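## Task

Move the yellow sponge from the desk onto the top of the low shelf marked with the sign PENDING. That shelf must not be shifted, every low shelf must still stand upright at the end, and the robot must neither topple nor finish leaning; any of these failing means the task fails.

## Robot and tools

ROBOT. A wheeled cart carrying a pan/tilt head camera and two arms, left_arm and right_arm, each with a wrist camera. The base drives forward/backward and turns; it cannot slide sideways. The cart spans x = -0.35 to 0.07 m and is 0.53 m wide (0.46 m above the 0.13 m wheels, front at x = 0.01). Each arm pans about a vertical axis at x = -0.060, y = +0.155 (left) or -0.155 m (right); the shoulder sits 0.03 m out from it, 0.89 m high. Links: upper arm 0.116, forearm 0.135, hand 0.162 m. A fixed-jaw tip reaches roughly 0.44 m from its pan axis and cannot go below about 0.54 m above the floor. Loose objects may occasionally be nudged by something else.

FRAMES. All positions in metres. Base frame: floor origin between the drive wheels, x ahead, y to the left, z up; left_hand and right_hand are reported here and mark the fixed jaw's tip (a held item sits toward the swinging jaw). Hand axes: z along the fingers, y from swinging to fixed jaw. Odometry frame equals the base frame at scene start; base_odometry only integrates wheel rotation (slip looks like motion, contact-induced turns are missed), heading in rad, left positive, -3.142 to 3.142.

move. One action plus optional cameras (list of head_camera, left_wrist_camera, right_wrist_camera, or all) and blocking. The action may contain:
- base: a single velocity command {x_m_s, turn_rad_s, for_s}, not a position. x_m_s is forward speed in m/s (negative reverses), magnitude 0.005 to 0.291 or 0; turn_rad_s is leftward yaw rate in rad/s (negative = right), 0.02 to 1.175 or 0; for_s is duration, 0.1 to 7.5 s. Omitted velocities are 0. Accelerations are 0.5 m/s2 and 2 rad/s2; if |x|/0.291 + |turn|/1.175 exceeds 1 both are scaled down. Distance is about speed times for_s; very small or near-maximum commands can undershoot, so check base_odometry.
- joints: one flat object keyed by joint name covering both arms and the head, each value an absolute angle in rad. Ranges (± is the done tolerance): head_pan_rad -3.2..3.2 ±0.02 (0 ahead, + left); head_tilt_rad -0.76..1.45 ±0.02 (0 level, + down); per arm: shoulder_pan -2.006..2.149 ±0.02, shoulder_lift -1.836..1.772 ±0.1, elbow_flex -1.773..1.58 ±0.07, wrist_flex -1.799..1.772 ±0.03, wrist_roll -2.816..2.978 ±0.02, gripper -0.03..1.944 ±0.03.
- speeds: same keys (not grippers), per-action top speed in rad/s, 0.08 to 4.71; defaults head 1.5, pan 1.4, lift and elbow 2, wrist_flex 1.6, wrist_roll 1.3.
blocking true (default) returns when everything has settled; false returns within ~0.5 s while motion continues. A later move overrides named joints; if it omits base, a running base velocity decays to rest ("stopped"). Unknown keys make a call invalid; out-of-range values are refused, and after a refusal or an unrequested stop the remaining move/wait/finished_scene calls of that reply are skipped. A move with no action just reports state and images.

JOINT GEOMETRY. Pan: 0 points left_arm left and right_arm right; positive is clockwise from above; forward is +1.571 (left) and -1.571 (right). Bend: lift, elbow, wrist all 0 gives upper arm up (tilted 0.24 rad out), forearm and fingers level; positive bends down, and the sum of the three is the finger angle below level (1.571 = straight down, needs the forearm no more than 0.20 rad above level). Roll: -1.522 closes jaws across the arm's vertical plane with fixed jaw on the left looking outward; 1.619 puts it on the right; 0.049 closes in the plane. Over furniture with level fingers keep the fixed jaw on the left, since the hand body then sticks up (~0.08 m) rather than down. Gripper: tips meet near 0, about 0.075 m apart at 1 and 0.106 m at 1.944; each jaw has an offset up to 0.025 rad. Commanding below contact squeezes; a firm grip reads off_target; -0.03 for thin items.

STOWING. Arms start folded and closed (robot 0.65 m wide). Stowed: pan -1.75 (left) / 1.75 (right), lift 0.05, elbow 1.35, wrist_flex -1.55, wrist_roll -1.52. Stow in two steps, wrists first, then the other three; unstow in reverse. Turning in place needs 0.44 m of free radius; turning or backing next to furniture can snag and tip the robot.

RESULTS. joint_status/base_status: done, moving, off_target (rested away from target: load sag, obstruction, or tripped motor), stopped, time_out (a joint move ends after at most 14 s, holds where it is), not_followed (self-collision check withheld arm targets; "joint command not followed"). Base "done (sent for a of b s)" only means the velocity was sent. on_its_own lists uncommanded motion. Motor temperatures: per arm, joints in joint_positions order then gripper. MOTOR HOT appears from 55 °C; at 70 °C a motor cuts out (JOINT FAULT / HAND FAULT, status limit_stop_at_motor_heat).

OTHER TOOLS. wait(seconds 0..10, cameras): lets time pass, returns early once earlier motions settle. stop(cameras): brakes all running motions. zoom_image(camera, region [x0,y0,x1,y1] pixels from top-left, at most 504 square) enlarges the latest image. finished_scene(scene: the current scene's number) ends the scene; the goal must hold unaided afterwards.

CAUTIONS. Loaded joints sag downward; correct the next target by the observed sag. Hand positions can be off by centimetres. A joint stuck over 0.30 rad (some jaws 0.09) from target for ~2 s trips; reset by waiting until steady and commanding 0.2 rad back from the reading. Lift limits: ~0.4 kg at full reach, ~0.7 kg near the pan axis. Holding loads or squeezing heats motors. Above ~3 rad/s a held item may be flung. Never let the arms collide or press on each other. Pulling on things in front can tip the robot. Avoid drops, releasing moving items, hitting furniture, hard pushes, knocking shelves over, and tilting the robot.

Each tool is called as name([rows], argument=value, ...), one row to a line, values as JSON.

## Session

move()

move(joints={"head_pan_rad":-0.8,"head_tilt_rad":0.3}, cameras=["head_camera"])

move(joints={"head_pan_rad":-1.6,"head_tilt_rad":0.3}, cameras=["head_camera"])

move(joints={"head_pan_rad":-2.4,"head_tilt_rad":0.3}, cameras=["head_camera"])

move(joints={"head_pan_rad":-3.15,"head_tilt_rad":0.3}, cameras=["head_camera"])

move(joints={"head_pan_rad":2.4,"head_tilt_rad":0.3}, cameras=["head_camera"])

move(joints={"head_pan_rad":1.6,"head_tilt_rad":0.3}, cameras=["head_camera"])

move(joints={"head_pan_rad":0.8,"head_tilt_rad":0.3}, cameras=["head_camera"])

Scene clock: 0.00 s.
Motor temperatures (°C): left_arm=[30 31 30 31 31 29] | right_arm=[29 27 26 27 30 26]
base_odometry: x=+0.000 y=+0.000 heading=+0.000
base_status: not commanded
joint_positions: head_pan_rad=+0.000 head_tilt_rad=+0.000 left_arm_shoulder_pan_rad=+0.002 left_arm_shoulder_lift_rad=-1.688 left_arm_elbow_flex_rad=+1.459 left_arm_wrist_flex_rad=+0.984 left_arm_wrist_roll_rad=-0.001 left_arm_gripper_rad=+0.000 right_arm_shoulder_pan_rad=+0.004 right_arm_shoulder_lift_rad=-1.732 right_arm_elbow_flex_rad=+1.485 right_arm_wrist_flex_rad=+1.015 right_arm_wrist_roll_rad=+0.000 right_arm_gripper_rad=+0.000
joint_status: not commanded
left_hand: x=-0.0597 y=+0.3120 z=+0.8286 quat_wxyz=(+0.397, -0.918, +0.023, +0.009) (m; base frame)
right_hand: x=-0.0607 y=-0.3093 z=+0.8243 quat_wxyz=(+0.009, +0.024, +0.920, -0.391) (m; base frame)
pictures: head_camera, left_wrist_camera, right_wrist_camera
Images, in order (width x height): head_camera 644x476, left_wrist_camera 644x476, right_wrist_camera 644x476.

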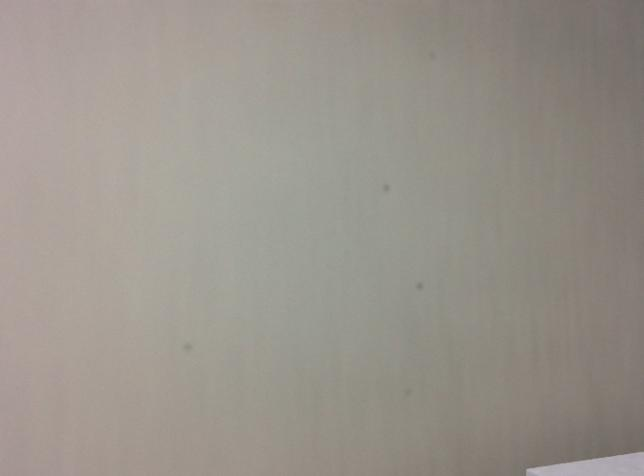

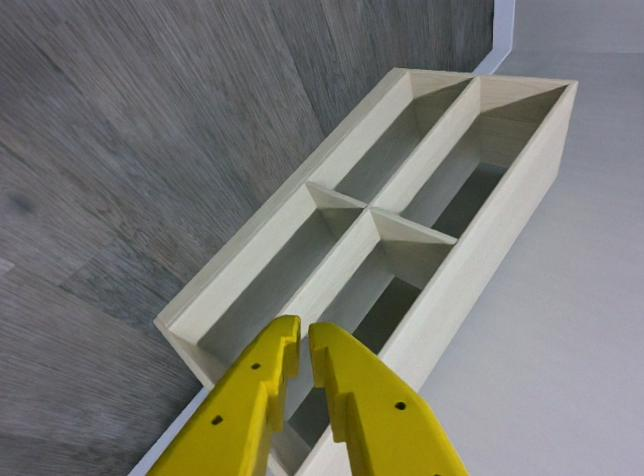

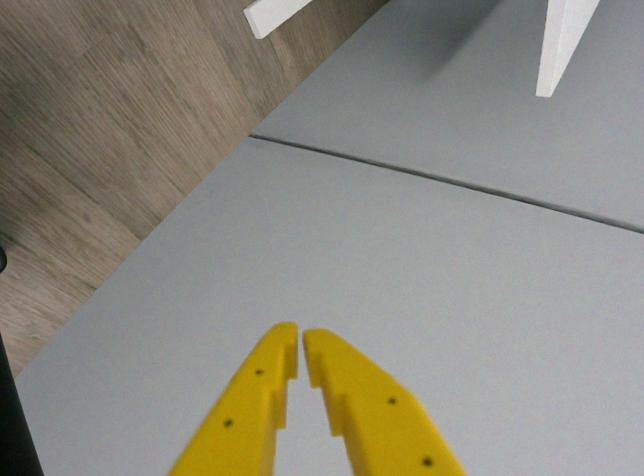

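Scene clock: 1.33 s.
move: done
base_odometry: x=+0.000 y=+0.000 heading=+0.000
base_status: not commanded
joint_positions: head_pan_rad=-0.790 head_tilt_rad=+0.292 left_arm_shoulder_pan_rad=+0.002 left_arm_shoulder_lift_rad=-1.688 left_arm_elbow_flex_rad=+1.459 left_arm_wrist_flex_rad=+0.984 left_arm_wrist_roll_rad=-0.001 left_arm_gripper_rad=+0.000 right_arm_shoulder_pan_rad=+0.004 right_arm_shoulder_lift_rad=-1.732 right_arm_elbow_flex_rad=+1.485 right_arm_wrist_flex_rad=+1.015 right_arm_wrist_roll_rad=+0.000 right_arm_gripper_rad=+0.000
joint_status: all done
left_hand: x=-0.0597 y=+0.3120 z=+0.8286 quat_wxyz=(+0.397, -0.918, +0.023, +0.009) (m; base frame)
right_hand: x=-0.0607 y=-0.3093 z=+0.8243 quat_wxyz=(+0.009, +0.024, +0.920, -0.391) (m; base frame)
pictures: head_camera
Images, in order (width x height): head_camera 644x476.

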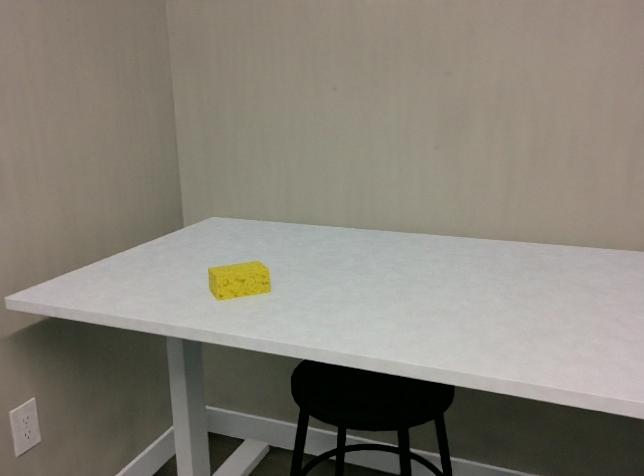

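Scene clock: 2.67 s.
move: done
base_odometry: x=+0.000 y=+0.000 heading=+0.000
base_status: not commanded
joint_positions: head_pan_rad=-1.591 head_tilt_rad=+0.292 left_arm_shoulder_pan_rad=+0.002 left_arm_shoulder_lift_rad=-1.688 left_arm_elbow_flex_rad=+1.459 left_arm_wrist_flex_rad=+0.984 left_arm_wrist_roll_rad=-0.001 left_arm_gripper_rad=+0.000 right_arm_shoulder_pan_rad=+0.004 right_arm_shoulder_lift_rad=-1.732 right_arm_elbow_flex_rad=+1.485 right_arm_wrist_flex_rad=+1.015 right_arm_wrist_roll_rad=+0.000 right_arm_gripper_rad=+0.000
joint_status: all done
left_hand: x=-0.0597 y=+0.3120 z=+0.8286 quat_wxyz=(+0.397, -0.918, +0.023, +0.009) (m; base frame)
right_hand: x=-0.0607 y=-0.3093 z=+0.8243 quat_wxyz=(+0.009, +0.024, +0.920, -0.391) (m; base frame)
pictures: head_camera
Images, in order (width x height): head_camera 644x476.

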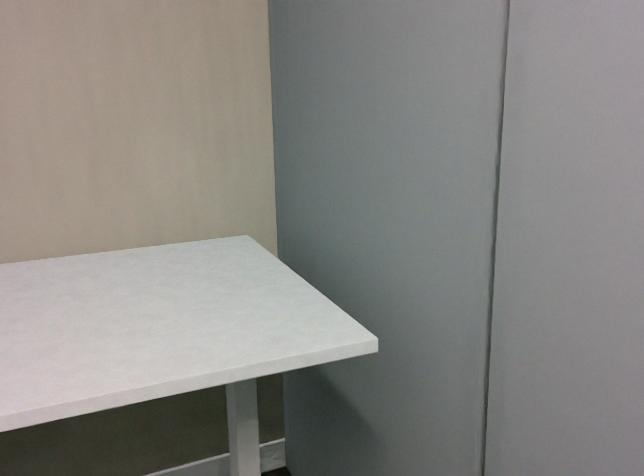

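Scene clock: 4.00 s.
move: done
base_odometry: x=+0.000 y=+0.000 heading=+0.000
base_status: not commanded
joint_positions: head_pan_rad=-2.391 head_tilt_rad=+0.292 left_arm_shoulder_pan_rad=+0.002 left_arm_shoulder_lift_rad=-1.688 left_arm_elbow_flex_rad=+1.459 left_arm_wrist_flex_rad=+0.984 left_arm_wrist_roll_rad=-0.001 left_arm_gripper_rad=+0.000 right_arm_shoulder_pan_rad=+0.004 right_arm_shoulder_lift_rad=-1.732 right_arm_elbow_flex_rad=+1.485 right_arm_wrist_flex_rad=+1.015 right_arm_wrist_roll_rad=+0.000 right_arm_gripper_rad=+0.000
joint_status: all done
left_hand: x=-0.0597 y=+0.3120 z=+0.8286 quat_wxyz=(+0.397, -0.918, +0.023, +0.009) (m; base frame)
right_hand: x=-0.0607 y=-0.3093 z=+0.8243 quat_wxyz=(+0.009, +0.024, +0.920, -0.391) (m; base frame)
pictures: head_camera
Images, in order (width x height): head_camera 644x476.

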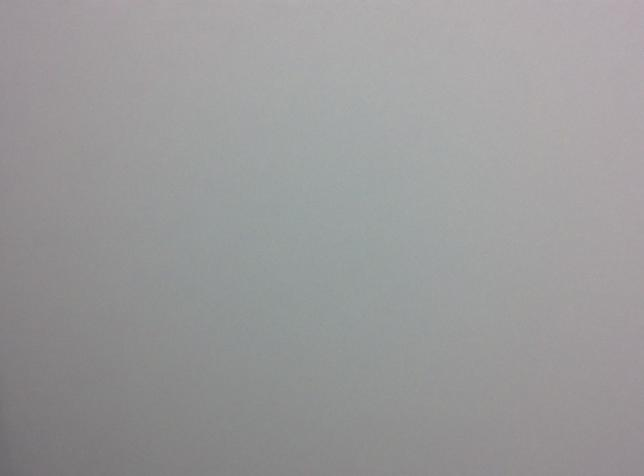

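Scene clock: 5.30 s.
move: done
base_odometry: x=+0.000 y=+0.000 heading=+0.000
base_status: not commanded
joint_positions: head_pan_rad=-3.140 head_tilt_rad=+0.292 left_arm_shoulder_pan_rad=+0.002 left_arm_shoulder_lift_rad=-1.688 left_arm_elbow_flex_rad=+1.459 left_arm_wrist_flex_rad=+0.984 left_arm_wrist_roll_rad=-0.001 left_arm_gripper_rad=+0.000 right_arm_shoulder_pan_rad=+0.004 right_arm_shoulder_lift_rad=-1.732 right_arm_elbow_flex_rad=+1.485 right_arm_wrist_flex_rad=+1.015 right_arm_wrist_roll_rad=+0.000 right_arm_gripper_rad=+0.000
joint_status: all done
left_hand: x=-0.0597 y=+0.3120 z=+0.8286 quat_wxyz=(+0.397, -0.918, +0.023, +0.009) (m; base frame)
right_hand: x=-0.0607 y=-0.3093 z=+0.8243 quat_wxyz=(+0.009, +0.024, +0.920, -0.391) (m; base frame)
pictures: head_camera
Images, in order (width x height): head_camera 644x476.

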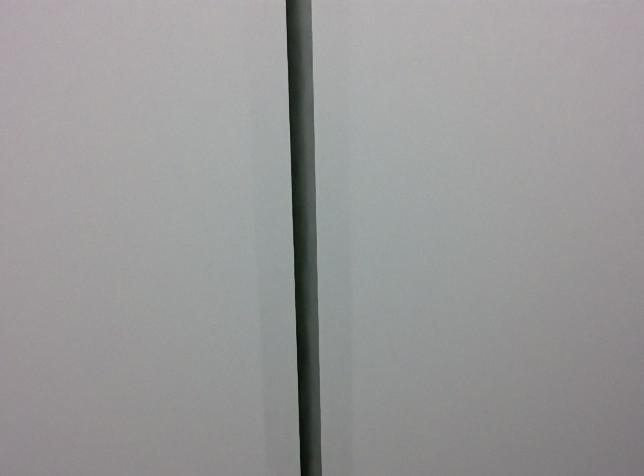

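Scene clock: 9.80 s.
move: done
base_odometry: x=+0.000 y=+0.000 heading=+0.000
base_status: not commanded
joint_positions: head_pan_rad=+2.390 head_tilt_rad=+0.292 left_arm_shoulder_pan_rad=+0.002 left_arm_shoulder_lift_rad=-1.688 left_arm_elbow_flex_rad=+1.459 left_arm_wrist_flex_rad=+0.984 left_arm_wrist_roll_rad=-0.001 left_arm_gripper_rad=+0.000 right_arm_shoulder_pan_rad=+0.004 right_arm_shoulder_lift_rad=-1.732 right_arm_elbow_flex_rad=+1.485 right_arm_wrist_flex_rad=+1.015 right_arm_wrist_roll_rad=+0.000 right_arm_gripper_rad=+0.000
joint_status: all done
left_hand: x=-0.0597 y=+0.3120 z=+0.8286 quat_wxyz=(+0.397, -0.918, +0.023, +0.009) (m; base frame)
right_hand: x=-0.0607 y=-0.3093 z=+0.8243 quat_wxyz=(+0.009, +0.024, +0.920, -0.391) (m; base frame)
pictures: head_camera
Images, in order (width x height): head_camera 644x476.

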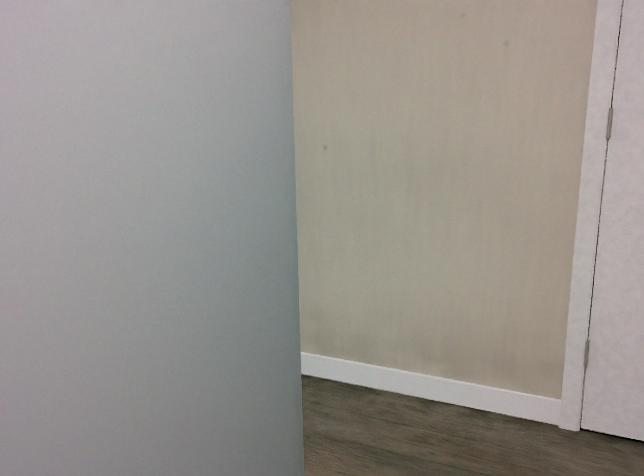

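Scene clock: 11.13 s.
move: done
base_odometry: x=+0.000 y=+0.000 heading=+0.000
base_status: not commanded
joint_positions: head_pan_rad=+1.609 head_tilt_rad=+0.292 left_arm_shoulder_pan_rad=+0.002 left_arm_shoulder_lift_rad=-1.688 left_arm_elbow_flex_rad=+1.459 left_arm_wrist_flex_rad=+0.984 left_arm_wrist_roll_rad=-0.001 left_arm_gripper_rad=+0.000 right_arm_shoulder_pan_rad=+0.004 right_arm_shoulder_lift_rad=-1.732 right_arm_elbow_flex_rad=+1.485 right_arm_wrist_flex_rad=+1.015 right_arm_wrist_roll_rad=+0.000 right_arm_gripper_rad=+0.000
joint_status: all done
left_hand: x=-0.0597 y=+0.3120 z=+0.8286 quat_wxyz=(+0.397, -0.918, +0.023, +0.009) (m; base frame)
right_hand: x=-0.0607 y=-0.3093 z=+0.8243 quat_wxyz=(+0.009, +0.024, +0.920, -0.391) (m; base frame)
pictures: head_camera
Images, in order (width x height): head_camera 644x476.

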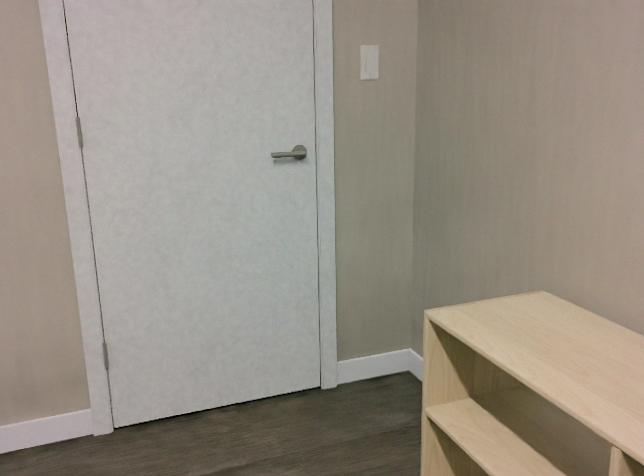

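Scene clock: 12.47 s.
move: done
base_odometry: x=+0.000 y=+0.000 heading=+0.000
base_status: not commanded
joint_positions: head_pan_rad=+0.810 head_tilt_rad=+0.292 left_arm_shoulder_pan_rad=+0.002 left_arm_shoulder_lift_rad=-1.688 left_arm_elbow_flex_rad=+1.459 left_arm_wrist_flex_rad=+0.984 left_arm_wrist_roll_rad=-0.001 left_arm_gripper_rad=+0.000 right_arm_shoulder_pan_rad=+0.004 right_arm_shoulder_lift_rad=-1.732 right_arm_elbow_flex_rad=+1.485 right_arm_wrist_flex_rad=+1.015 right_arm_wrist_roll_rad=+0.000 right_arm_gripper_rad=+0.000
joint_status: all done
left_hand: x=-0.0597 y=+0.3120 z=+0.8286 quat_wxyz=(+0.397, -0.918, +0.023, +0.009) (m; base frame)
right_hand: x=-0.0607 y=-0.3093 z=+0.8243 quat_wxyz=(+0.009, +0.024, +0.920, -0.391) (m; base frame)
pictures: head_camera
Images, in order (width x height): head_camera 644x476.

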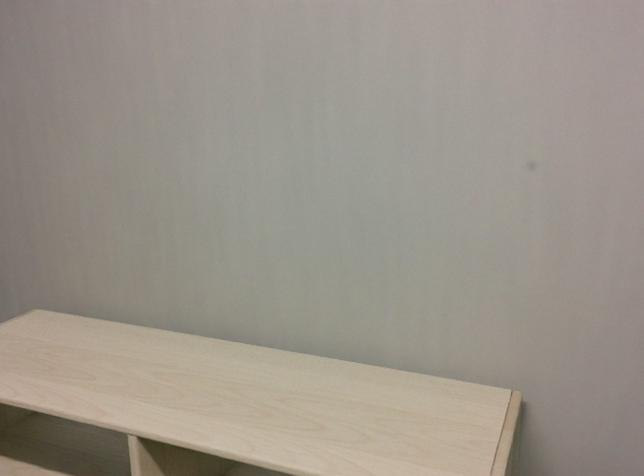

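move(joints={"head_pan_rad":0.8,"head_tilt_rad":-0.2}, cameras=["head_camera"])

move(joints={"head_pan_rad":0.8,"head_tilt_rad":0.7}, cameras=["head_camera"])

move(joints={"head_pan_rad":-0.8,"head_tilt_rad":0.7}, cameras=["head_camera"])

move(joints={"head_pan_rad":-2.1,"head_tilt_rad":0.8}, cameras=["head_camera"])

Scene clock: 19.80 s.
move: done
base_odometry: x=+0.000 y=+0.000 heading=+0.000
base_status: not commanded
joint_positions: head_pan_rad=+0.810 head_tilt_rad=-0.190 left_arm_shoulder_pan_rad=+0.002 left_arm_shoulder_lift_rad=-1.688 left_arm_elbow_flex_rad=+1.459 left_arm_wrist_flex_rad=+0.984 left_arm_wrist_roll_rad=-0.001 left_arm_gripper_rad=+0.000 right_arm_shoulder_pan_rad=+0.004 right_arm_shoulder_lift_rad=-1.732 right_arm_elbow_flex_rad=+1.485 right_arm_wrist_flex_rad=+1.015 right_arm_wrist_roll_rad=+0.000 right_arm_gripper_rad=+0.000
joint_status: all done
left_hand: x=-0.0597 y=+0.3120 z=+0.8286 quat_wxyz=(+0.397, -0.918, +0.023, +0.009) (m; base frame)
right_hand: x=-0.0607 y=-0.3093 z=+0.8243 quat_wxyz=(+0.009, +0.024, +0.920, -0.391) (m; base frame)
pictures: head_camera
Images, in order (width x height): head_camera 644x476.

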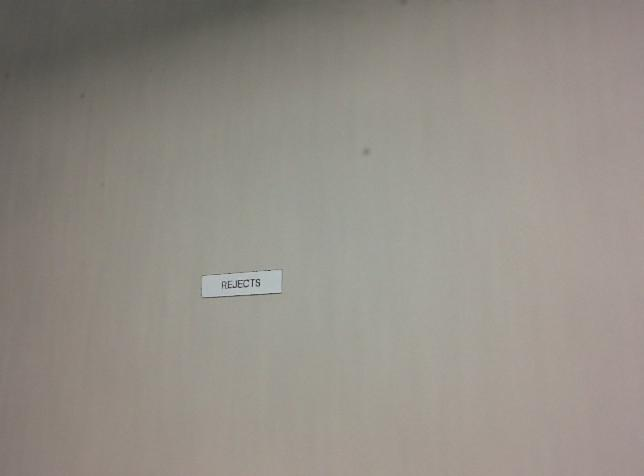

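Scene clock: 21.20 s.
move: done
base_odometry: x=+0.000 y=+0.000 heading=+0.000
base_status: not commanded
joint_positions: head_pan_rad=+0.810 head_tilt_rad=+0.693 left_arm_shoulder_pan_rad=+0.002 left_arm_shoulder_lift_rad=-1.688 left_arm_elbow_flex_rad=+1.459 left_arm_wrist_flex_rad=+0.984 left_arm_wrist_roll_rad=-0.001 left_arm_gripper_rad=+0.000 right_arm_shoulder_pan_rad=+0.004 right_arm_shoulder_lift_rad=-1.732 right_arm_elbow_flex_rad=+1.485 right_arm_wrist_flex_rad=+1.015 right_arm_wrist_roll_rad=+0.000 right_arm_gripper_rad=+0.000
joint_status: all done
left_hand: x=-0.0597 y=+0.3120 z=+0.8286 quat_wxyz=(+0.397, -0.918, +0.023, +0.009) (m; base frame)
right_hand: x=-0.0607 y=-0.3093 z=+0.8243 quat_wxyz=(+0.009, +0.024, +0.920, -0.391) (m; base frame)
pictures: head_camera
Images, in order (width x height): head_camera 644x476.

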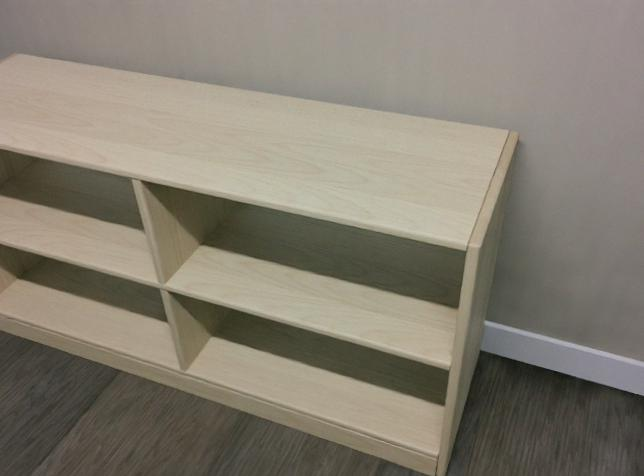

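Scene clock: 23.07 s.
move: done
base_odometry: x=+0.000 y=+0.000 heading=+0.000
base_status: not commanded
joint_positions: head_pan_rad=-0.790 head_tilt_rad=+0.693 left_arm_shoulder_pan_rad=+0.002 left_arm_shoulder_lift_rad=-1.688 left_arm_elbow_flex_rad=+1.459 left_arm_wrist_flex_rad=+0.984 left_arm_wrist_roll_rad=-0.001 left_arm_gripper_rad=+0.000 right_arm_shoulder_pan_rad=+0.004 right_arm_shoulder_lift_rad=-1.732 right_arm_elbow_flex_rad=+1.485 right_arm_wrist_flex_rad=+1.015 right_arm_wrist_roll_rad=+0.000 right_arm_gripper_rad=+0.000
joint_status: all done
left_hand: x=-0.0597 y=+0.3120 z=+0.8286 quat_wxyz=(+0.397, -0.918, +0.023, +0.009) (m; base frame)
right_hand: x=-0.0607 y=-0.3093 z=+0.8243 quat_wxyz=(+0.009, +0.024, +0.920, -0.391) (m; base frame)
pictures: head_camera
Images, in order (width x height): head_camera 644x476.

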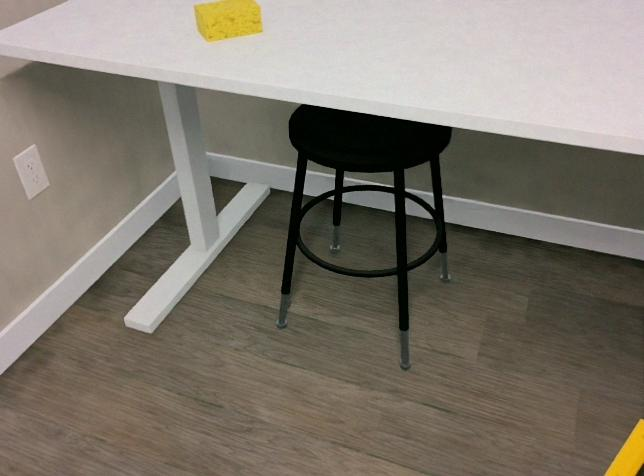

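Scene clock: 24.73 s.
move: done
base_odometry: x=+0.000 y=+0.000 heading=+0.000
base_status: not commanded
joint_positions: head_pan_rad=-2.091 head_tilt_rad=+0.794 left_arm_shoulder_pan_rad=+0.002 left_arm_shoulder_lift_rad=-1.688 left_arm_elbow_flex_rad=+1.459 left_arm_wrist_flex_rad=+0.984 left_arm_wrist_roll_rad=-0.001 left_arm_gripper_rad=+0.000 right_arm_shoulder_pan_rad=+0.004 right_arm_shoulder_lift_rad=-1.732 right_arm_elbow_flex_rad=+1.485 right_arm_wrist_flex_rad=+1.015 right_arm_wrist_roll_rad=+0.000 right_arm_gripper_rad=+0.000
joint_status: all done
left_hand: x=-0.0597 y=+0.3120 z=+0.8286 quat_wxyz=(+0.397, -0.918, +0.023, +0.009) (m; base frame)
right_hand: x=-0.0607 y=-0.3093 z=+0.8243 quat_wxyz=(+0.009, +0.024, +0.920, -0.391) (m; base frame)
pictures: head_camera
Images, in order (width x height): head_camera 644x476.

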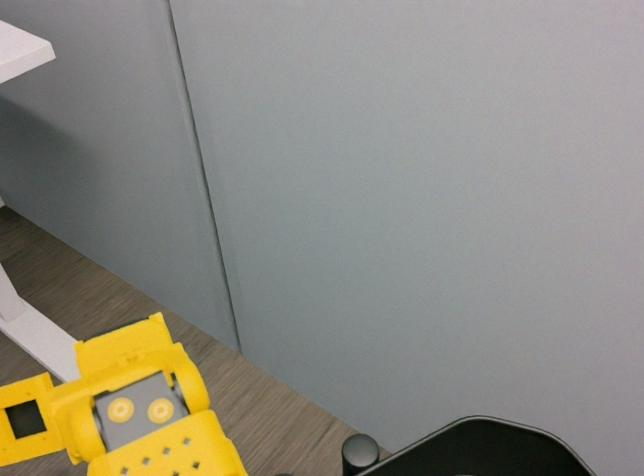

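move(base={"turn_rad_s":-0.4,"for_s":1.4})

move(base={"x_m_s":0.15,"for_s":5.1})

move(base={"turn_rad_s":-0.4,"for_s":1.38}, joints={"head_pan_rad":0.3,"head_tilt_rad":0.9}, cameras=["head_camera"])

Scene clock: 56.80 s.
move: done
base_odometry: x=+0.000 y=+0.000 heading=-0.561
base_status: done (sent for 1.4 of 1.4 s)
joint_positions: head_pan_rad=-2.091 head_tilt_rad=+0.794 left_arm_shoulder_pan_rad=-0.004 left_arm_shoulder_lift_rad=-1.688 left_arm_elbow_flex_rad=+1.459 left_arm_wrist_flex_rad=+0.984 left_arm_wrist_roll_rad=-0.001 left_arm_gripper_rad=+0.000 right_arm_shoulder_pan_rad=+0.003 right_arm_shoulder_lift_rad=-1.732 right_arm_elbow_flex_rad=+1.485 right_arm_wrist_flex_rad=+1.015 right_arm_wrist_roll_rad=+0.000 right_arm_gripper_rad=+0.000
joint_status: not commanded
left_hand: x=-0.0607 y=+0.3120 z=+0.8286 quat_wxyz=(+0.397, -0.918, +0.021, +0.011) (m; base frame)
right_hand: x=-0.0604 y=-0.3093 z=+0.8243 quat_wxyz=(+0.009, +0.024, +0.920, -0.391) (m; base frame)
pictures: none

Scene clock: 62.77 s.
move: done
base_odometry: x=+0.648 y=-0.408 heading=-0.561
base_status: done (sent for 5.1 of 5.1 s)
joint_positions: head_pan_rad=-2.091 head_tilt_rad=+0.794 left_arm_shoulder_pan_rad=+0.000 left_arm_shoulder_lift_rad=-1.688 left_arm_elbow_flex_rad=+1.459 left_arm_wrist_flex_rad=+0.984 left_arm_wrist_roll_rad=-0.001 left_arm_gripper_rad=+0.000 right_arm_shoulder_pan_rad=+0.001 right_arm_shoulder_lift_rad=-1.732 right_arm_elbow_flex_rad=+1.485 right_arm_wrist_flex_rad=+1.015 right_arm_wrist_roll_rad=+0.000 right_arm_gripper_rad=+0.000
joint_status: not commanded
left_hand: x=-0.0600 y=+0.3120 z=+0.8286 quat_wxyz=(+0.397, -0.918, +0.023, +0.010) (m; base frame)
right_hand: x=-0.0602 y=-0.3093 z=+0.8243 quat_wxyz=(+0.009, +0.023, +0.920, -0.391) (m; base frame)
pictures: none

Scene clock: 65.17 s.
move: done
base_odometry: x=+0.647 y=-0.407 heading=-1.108
base_status: done (sent for 1.37 of 1.37 s)
joint_positions: head_pan_rad=+0.290 head_tilt_rad=+0.894 left_arm_shoulder_pan_rad=-0.006 left_arm_shoulder_lift_rad=-1.688 left_arm_elbow_flex_rad=+1.459 left_arm_wrist_flex_rad=+0.984 left_arm_wrist_roll_rad=-0.001 left_arm_gripper_rad=+0.000 right_arm_shoulder_pan_rad=+0.001 right_arm_shoulder_lift_rad=-1.732 right_arm_elbow_flex_rad=+1.485 right_arm_wrist_flex_rad=+1.015 right_arm_wrist_roll_rad=+0.000 right_arm_gripper_rad=+0.000
joint_status: all done
left_hand: x=-0.0609 y=+0.3120 z=+0.8286 quat_wxyz=(+0.397, -0.918, +0.020, +0.011) (m; base frame)
right_hand: x=-0.0602 y=-0.3093 z=+0.8243 quat_wxyz=(+0.009, +0.023, +0.920, -0.391) (m; base frame)
pictures: head_camera
Images, in order (width x height): head_camera 644x476.

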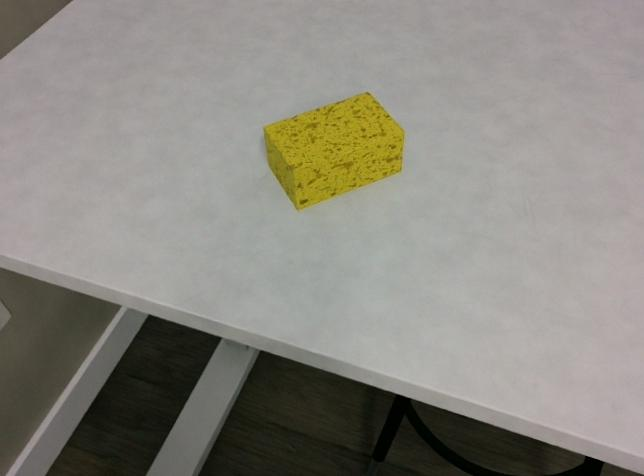

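move(joints={"left_arm_shoulder_lift_rad":0.0,"left_arm_elbow_flex_rad":0.0})

move(joints={"left_arm_shoulder_lift_rad":0.3,"left_arm_elbow_flex_rad":-0.5,"left_arm_shoulder_pan_rad":1.627,"left_arm_wrist_flex_rad":1.7,"left_arm_gripper_rad":1.9,"left_arm_wrist_roll_rad":0.86})

move(base={"x_m_s":0.1,"for_s":1.82}, cameras=["head_camera","left_wrist_camera"])

Scene clock: 84.67 s.
move: done
base_odometry: x=+0.647 y=-0.407 heading=-1.108
base_status: not commanded
joint_positions: head_pan_rad=+0.290 head_tilt_rad=+0.894 left_arm_shoulder_pan_rad=-0.006 left_arm_shoulder_lift_rad=+0.005 left_arm_elbow_flex_rad=+0.036 left_arm_wrist_flex_rad=+0.984 left_arm_wrist_roll_rad=-0.001 left_arm_gripper_rad=+0.000 right_arm_shoulder_pan_rad=+0.001 right_arm_shoulder_lift_rad=-1.732 right_arm_elbow_flex_rad=+1.485 right_arm_wrist_flex_rad=+1.015 right_arm_wrist_roll_rad=+0.000 right_arm_gripper_rad=+0.000
joint_status: all done
left_hand: x=-0.0616 y=+0.4256 z=+0.8648 quat_wxyz=(+0.270, -0.963, +0.021, +0.007) (m; base frame)
right_hand: x=-0.0602 y=-0.3093 z=+0.8243 quat_wxyz=(+0.009, +0.023, +0.920, -0.391) (m; base frame)
pictures: none

Scene clock: 86.57 s.
move: done
base_odometry: x=+0.647 y=-0.407 heading=-1.108
base_status: not commanded
joint_positions: head_pan_rad=+0.290 head_tilt_rad=+0.894 left_arm_shoulder_pan_rad=+1.620 left_arm_shoulder_lift_rad=+0.307 left_arm_elbow_flex_rad=-0.470 left_arm_wrist_flex_rad=+1.692 left_arm_wrist_roll_rad=+0.855 left_arm_gripper_rad=+1.891 right_arm_shoulder_pan_rad=+0.001 right_arm_shoulder_lift_rad=-1.732 right_arm_elbow_flex_rad=+1.485 right_arm_wrist_flex_rad=+1.015 right_arm_wrist_roll_rad=+0.000 right_arm_gripper_rad=+0.000
joint_status: all done
left_hand: x=+0.1642 y=+0.1379 z=+0.8592 quat_wxyz=(+0.007, -0.918, +0.396, -0.019) (m; base frame)
right_hand: x=-0.0602 y=-0.3093 z=+0.8243 quat_wxyz=(+0.009, +0.023, +0.920, -0.391) (m; base frame)
pictures: none

Scene clock: 89.13 s.
move: done
base_odometry: x=+0.729 y=-0.572 heading=-1.109
base_status: done (sent for 1.83 of 1.83 s)
joint_positions: head_pan_rad=+0.290 head_tilt_rad=+0.894 left_arm_shoulder_pan_rad=+1.620 left_arm_shoulder_lift_rad=+0.307 left_arm_elbow_flex_rad=-0.470 left_arm_wrist_flex_rad=+1.705 left_arm_wrist_roll_rad=+0.857 left_arm_gripper_rad=+1.891 right_arm_shoulder_pan_rad=+0.000 right_arm_shoulder_lift_rad=-1.732 right_arm_elbow_flex_rad=+1.485 right_arm_wrist_flex_rad=+1.015 right_arm_wrist_roll_rad=+0.000 right_arm_gripper_rad=+0.000
joint_status: not commanded
left_hand: x=+0.1622 y=+0.1380 z=+0.8592 quat_wxyz=(+0.005, -0.919, +0.395, -0.014) (m; base frame)
right_hand: x=-0.0599 y=-0.3093 z=+0.8243 quat_wxyz=(+0.010, +0.022, +0.920, -0.391) (m; base frame)
pictures: head_camera, left_wrist_camera
Images, in order (width x height): head_camera 644x476, left_wrist_camera 644x476.

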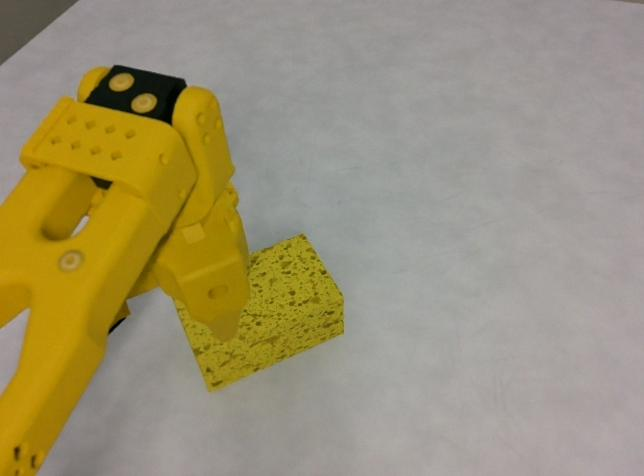

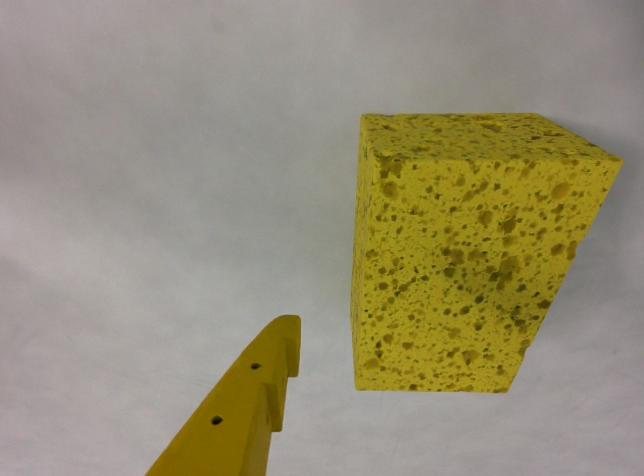

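move(joints={"left_arm_shoulder_lift_rad":0.95,"left_arm_elbow_flex_rad":-1.15,"left_arm_wrist_flex_rad":1.65}, speeds={"left_arm_shoulder_lift_rad":0.8,"left_arm_elbow_flex_rad":0.8}, cameras=["head_camera","left_wrist_camera"])

Scene clock: 96.77 s.
move: done
base_odometry: x=+0.729 y=-0.572 heading=-1.109
base_status: not commanded
joint_positions: head_pan_rad=+0.290 head_tilt_rad=+0.894 left_arm_shoulder_pan_rad=+1.623 left_arm_shoulder_lift_rad=+0.918 left_arm_elbow_flex_rad=-1.144 left_arm_wrist_flex_rad=+1.654 left_arm_wrist_roll_rad=+0.855 left_arm_gripper_rad=+1.891 right_arm_shoulder_pan_rad=+0.000 right_arm_shoulder_lift_rad=-1.732 right_arm_elbow_flex_rad=+1.485 right_arm_wrist_flex_rad=+1.015 right_arm_wrist_roll_rad=+0.000 right_arm_gripper_rad=+0.000
joint_status: all done
left_hand: x=+0.2240 y=+0.1341 z=+0.8158 quat_wxyz=(+0.025, -0.915, +0.396, -0.067) (m; base frame)
right_hand: x=-0.0599 y=-0.3093 z=+0.8243 quat_wxyz=(+0.010, +0.022, +0.920, -0.391) (m; base frame)
pictures: head_camera, left_wrist_camera
Images, in order (width x height): head_camera 644x476, left_wrist_camera 644x476.

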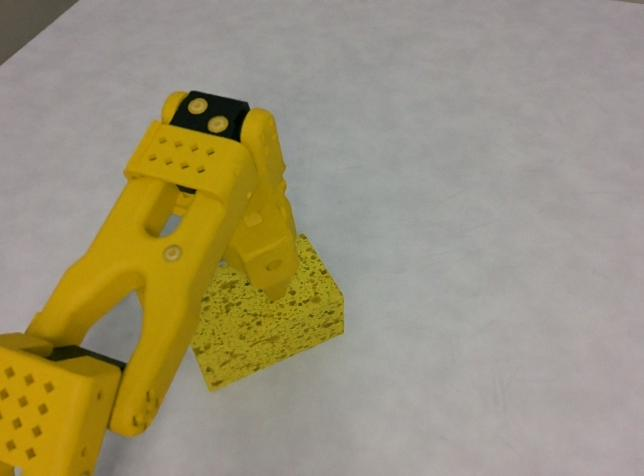

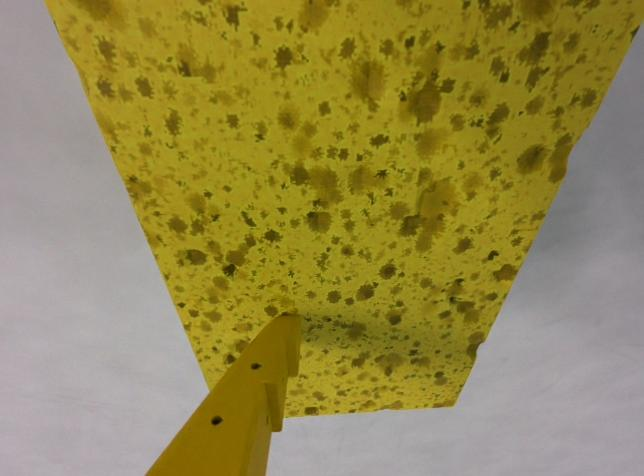

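move(base={"x_m_s":-0.05,"for_s":0.9}, joints={"left_arm_shoulder_pan_rad":1.673,"left_arm_wrist_roll_rad":0.9,"left_arm_wrist_flex_rad":1.7}, cameras=["head_camera","left_wrist_camera"])

Scene clock: 110.00 s.
move: done
base_odometry: x=+0.709 y=-0.531 heading=-1.109
base_status: done (sent for 0.9 of 0.9 s)
joint_positions: head_pan_rad=+0.290 head_tilt_rad=+0.894 left_arm_shoulder_pan_rad=+1.671 left_arm_shoulder_lift_rad=+0.962 left_arm_elbow_flex_rad=-1.147 left_arm_wrist_flex_rad=+1.702 left_arm_wrist_roll_rad=+0.894 left_arm_gripper_rad=+1.891 right_arm_shoulder_pan_rad=+0.004 right_arm_shoulder_lift_rad=-1.732 right_arm_elbow_flex_rad=+1.485 right_arm_wrist_flex_rad=+1.015 right_arm_wrist_roll_rad=+0.000 right_arm_gripper_rad=+0.000
joint_status: all done
left_hand: x=+0.2120 y=+0.1215 z=+0.8047 quat_wxyz=(+0.008, -0.916, +0.401, -0.026) (m; base frame)
right_hand: x=-0.0607 y=-0.3093 z=+0.8243 quat_wxyz=(+0.009, +0.024, +0.920, -0.391) (m; base frame)
pictures: head_camera, left_wrist_camera
Images, in order (width x height): head_camera 644x476, left_wrist_camera 644x476.

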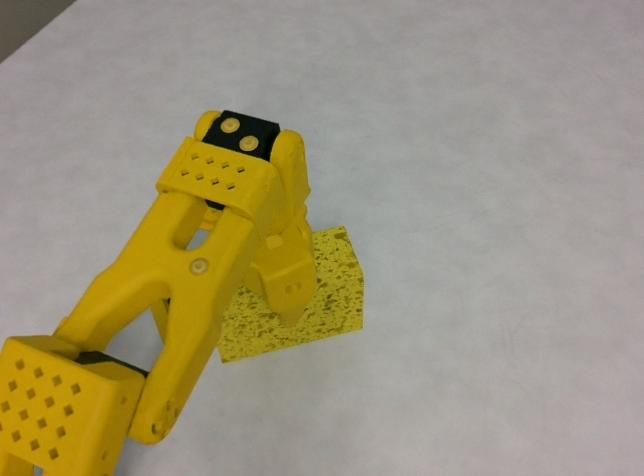

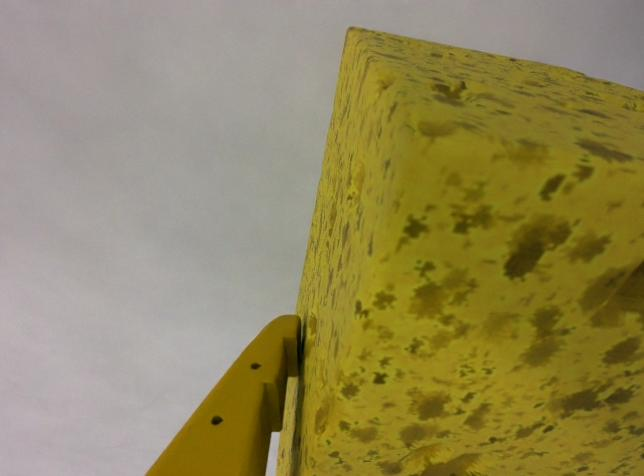

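move(joints={"left_arm_shoulder_lift_rad":0.4,"left_arm_elbow_flex_rad":-0.6})

move(base={"x_m_s":-0.05,"for_s":0.4}, joints={"left_arm_shoulder_pan_rad":1.625,"left_arm_wrist_roll_rad":0.66,"left_arm_wrist_flex_rad":1.7}, cameras=["head_camera","left_wrist_camera"])

Scene clock: 124.53 s.
move: done
base_odometry: x=+0.709 y=-0.531 heading=-1.109
base_status: not commanded
joint_positions: head_pan_rad=+0.290 head_tilt_rad=+0.894 left_arm_shoulder_pan_rad=+1.671 left_arm_shoulder_lift_rad=+0.456 left_arm_elbow_flex_rad=-0.599 left_arm_wrist_flex_rad=+1.700 left_arm_wrist_roll_rad=+0.894 left_arm_gripper_rad=+1.891 right_arm_shoulder_pan_rad=+0.004 right_arm_shoulder_lift_rad=-1.732 right_arm_elbow_flex_rad=+1.485 right_arm_wrist_flex_rad=+1.015 right_arm_wrist_roll_rad=+0.000 right_arm_gripper_rad=+0.000
joint_status: all done
left_hand: x=+0.1733 y=+0.1254 z=+0.8465 quat_wxyz=(+0.002, -0.916, +0.401, -0.007) (m; base frame)
right_hand: x=-0.0607 y=-0.3093 z=+0.8243 quat_wxyz=(+0.009, +0.024, +0.920, -0.391) (m; base frame)
pictures: none

Scene clock: 125.63 s.
move: done
base_odometry: x=+0.700 y=-0.513 heading=-1.109
base_status: done (sent for 0.4 of 0.4 s)
joint_positions: head_pan_rad=+0.290 head_tilt_rad=+0.894 left_arm_shoulder_pan_rad=+1.631 left_arm_shoulder_lift_rad=+0.455 left_arm_elbow_flex_rad=-0.599 left_arm_wrist_flex_rad=+1.703 left_arm_wrist_roll_rad=+0.665 left_arm_gripper_rad=+1.891 right_arm_shoulder_pan_rad=-0.002 right_arm_shoulder_lift_rad=-1.732 right_arm_elbow_flex_rad=+1.485 right_arm_wrist_flex_rad=+1.015 right_arm_wrist_roll_rad=+0.000 right_arm_gripper_rad=+0.000
joint_status: all done
left_hand: x=+0.1727 y=+0.1361 z=+0.8468 quat_wxyz=(+0.003, -0.874, +0.486, -0.006) (m; base frame)
right_hand: x=-0.0597 y=-0.3093 z=+0.8243 quat_wxyz=(+0.010, +0.021, +0.920, -0.390) (m; base frame)
pictures: head_camera, left_wrist_camera
Images, in order (width x height): head_camera 644x476, left_wrist_camera 644x476.

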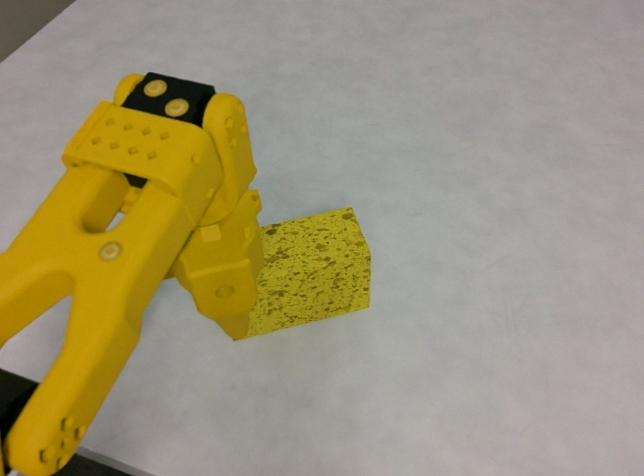

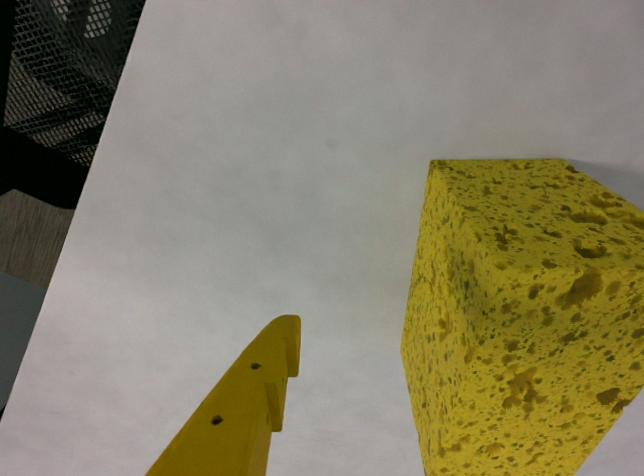

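move(joints={"left_arm_shoulder_lift_rad":0.75,"left_arm_elbow_flex_rad":-0.95,"left_arm_wrist_flex_rad":1.7}, cameras=["head_camera","left_wrist_camera"])

Scene clock: 132.93 s.
move: done
base_odometry: x=+0.700 y=-0.513 heading=-1.109
base_status: not commanded
joint_positions: head_pan_rad=+0.290 head_tilt_rad=+0.894 left_arm_shoulder_pan_rad=+1.631 left_arm_shoulder_lift_rad=+0.760 left_arm_elbow_flex_rad=-0.918 left_arm_wrist_flex_rad=+1.703 left_arm_wrist_roll_rad=+0.665 left_arm_gripper_rad=+1.891 right_arm_shoulder_pan_rad=-0.002 right_arm_shoulder_lift_rad=-1.732 right_arm_elbow_flex_rad=+1.485 right_arm_wrist_flex_rad=+1.015 right_arm_wrist_roll_rad=+0.000 right_arm_gripper_rad=+0.000
joint_status: all done
left_hand: x=+0.1977 y=+0.1346 z=+0.8221 quat_wxyz=(+0.006, -0.874, +0.486, -0.012) (m; base frame)
right_hand: x=-0.0597 y=-0.3093 z=+0.8243 quat_wxyz=(+0.010, +0.021, +0.920, -0.390) (m; base frame)
pictures: head_camera, left_wrist_camera
Images, in order (width x height): head_camera 644x476, left_wrist_camera 644x476.

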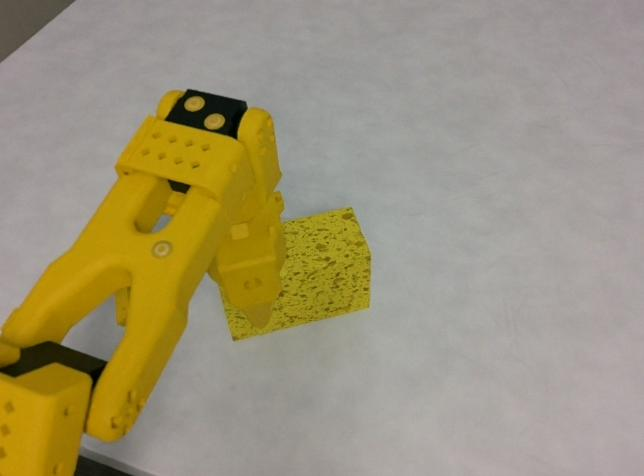

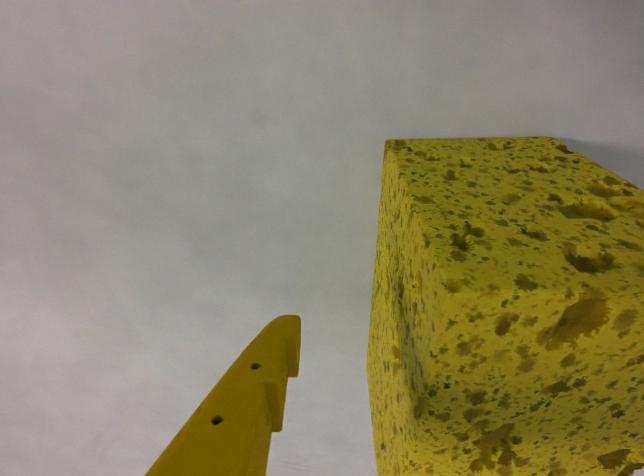

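move(joints={"left_arm_shoulder_lift_rad":1.1,"left_arm_elbow_flex_rad":-1.35,"left_arm_wrist_flex_rad":1.75}, speeds={"left_arm_shoulder_lift_rad":0.5,"left_arm_elbow_flex_rad":0.5}, cameras=["head_camera","left_wrist_camera"])

Scene clock: 142.53 s.
move: done
base_odometry: x=+0.700 y=-0.513 heading=-1.109
base_status: not commanded
joint_positions: head_pan_rad=+0.290 head_tilt_rad=+0.894 left_arm_shoulder_pan_rad=+1.631 left_arm_shoulder_lift_rad=+1.114 left_arm_elbow_flex_rad=-1.319 left_arm_wrist_flex_rad=+1.743 left_arm_wrist_roll_rad=+0.665 left_arm_gripper_rad=+1.891 right_arm_shoulder_pan_rad=-0.002 right_arm_shoulder_lift_rad=-1.732 right_arm_elbow_flex_rad=+1.485 right_arm_wrist_flex_rad=+1.015 right_arm_wrist_roll_rad=+0.000 right_arm_gripper_rad=+0.000
joint_status: all done
left_hand: x=+0.2129 y=+0.1337 z=+0.7903 quat_wxyz=(+0.007, -0.874, +0.486, -0.015) (m; base frame)
right_hand: x=-0.0597 y=-0.3093 z=+0.8243 quat_wxyz=(+0.010, +0.021, +0.920, -0.390) (m; base frame)
pictures: head_camera, left_wrist_camera
Images, in order (width x height): head_camera 644x476, left_wrist_camera 644x476.

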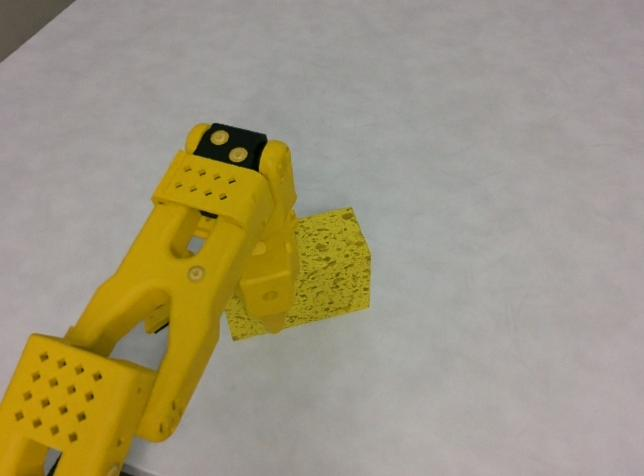

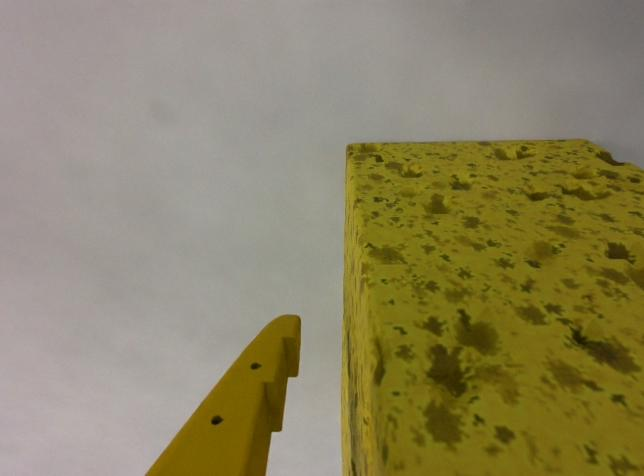

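move(joints={"left_arm_shoulder_lift_rad":1.36,"left_arm_elbow_flex_rad":-1.58,"left_arm_wrist_flex_rad":1.72}, speeds={"left_arm_shoulder_lift_rad":0.4,"left_arm_elbow_flex_rad":0.4}, cameras=["left_wrist_camera"])

move(joints={"left_arm_gripper_rad":0.5}, cameras=["head_camera","left_wrist_camera"])

move(joints={"left_arm_gripper_rad":0.93})

Scene clock: 152.17 s.
move: done
base_odometry: x=+0.700 y=-0.513 heading=-1.109
base_status: not commanded
joint_positions: head_pan_rad=+0.290 head_tilt_rad=+0.894 left_arm_shoulder_pan_rad=+1.631 left_arm_shoulder_lift_rad=+1.340 left_arm_elbow_flex_rad=-1.578 left_arm_wrist_flex_rad=+1.726 left_arm_wrist_roll_rad=+0.665 left_arm_gripper_rad=+1.891 right_arm_shoulder_pan_rad=-0.002 right_arm_shoulder_lift_rad=-1.732 right_arm_elbow_flex_rad=+1.485 right_arm_wrist_flex_rad=+1.015 right_arm_wrist_roll_rad=+0.000 right_arm_gripper_rad=+0.000
joint_status: all done
left_hand: x=+0.2224 y=+0.1331 z=+0.7689 quat_wxyz=(+0.018, -0.873, +0.485, -0.037) (m; base frame)
right_hand: x=-0.0597 y=-0.3093 z=+0.8243 quat_wxyz=(+0.010, +0.021, +0.920, -0.390) (m; base frame)
pictures: left_wrist_camera
Images, in order (width x height): left_wrist_camera 644x476.

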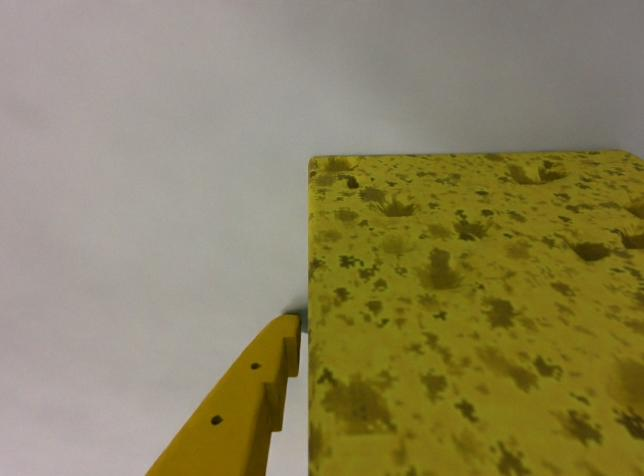

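Scene clock: 153.40 s.
move: off_target
base_odometry: x=+0.700 y=-0.513 heading=-1.109
base_status: not commanded
joint_positions: head_pan_rad=+0.290 head_tilt_rad=+0.894 left_arm_shoulder_pan_rad=+1.625 left_arm_shoulder_lift_rad=+1.308 left_arm_elbow_flex_rad=-1.595 left_arm_wrist_flex_rad=+1.735 left_arm_wrist_roll_rad=+0.656 left_arm_gripper_rad=+0.776 right_arm_shoulder_pan_rad=+0.000 right_arm_shoulder_lift_rad=-1.732 right_arm_elbow_flex_rad=+1.485 right_arm_wrist_flex_rad=+1.015 right_arm_wrist_roll_rad=+0.000 right_arm_gripper_rad=+0.000
joint_status: left_arm_gripper_rad off_target (ended at +0.776, target +0.500)
left_hand: x=+0.2269 y=+0.1347 z=+0.7794 quat_wxyz=(+0.027, -0.872, +0.486, -0.055) (m; base frame)
right_hand: x=-0.0599 y=-0.3093 z=+0.8243 quat_wxyz=(+0.010, +0.022, +0.920, -0.391) (m; base frame)
pictures: head_camera, left_wrist_camera
Images, in order (width x height): head_camera 644x476, left_wrist_camera 644x476.

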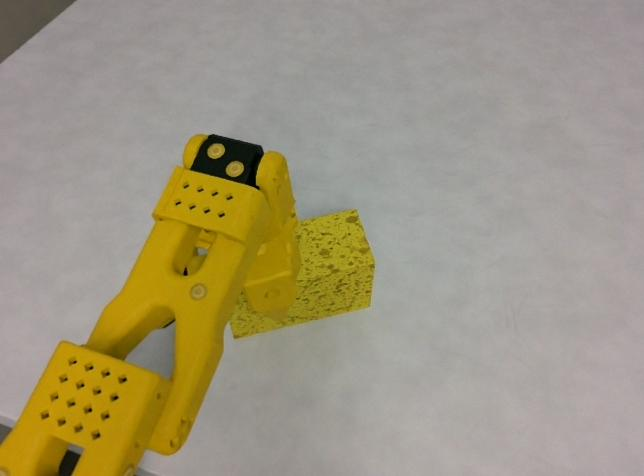

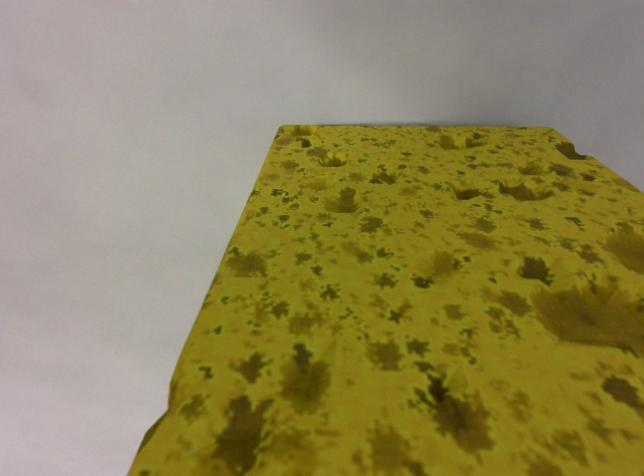

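Scene clock: 153.97 s.
move: done
base_odometry: x=+0.700 y=-0.513 heading=-1.109
base_status: not commanded
joint_positions: head_pan_rad=+0.290 head_tilt_rad=+0.894 left_arm_shoulder_pan_rad=+1.626 left_arm_shoulder_lift_rad=+1.308 left_arm_elbow_flex_rad=-1.595 left_arm_wrist_flex_rad=+1.740 left_arm_wrist_roll_rad=+0.656 left_arm_gripper_rad=+0.942 right_arm_shoulder_pan_rad=+0.000 right_arm_shoulder_lift_rad=-1.732 right_arm_elbow_flex_rad=+1.485 right_arm_wrist_flex_rad=+1.015 right_arm_wrist_roll_rad=+0.000 right_arm_gripper_rad=+0.000
joint_status: all done
left_hand: x=+0.2262 y=+0.1343 z=+0.7793 quat_wxyz=(+0.026, -0.871, +0.487, -0.053) (m; base frame)
right_hand: x=-0.0599 y=-0.3093 z=+0.8243 quat_wxyz=(+0.010, +0.022, +0.920, -0.391) (m; base frame)
pictures: none


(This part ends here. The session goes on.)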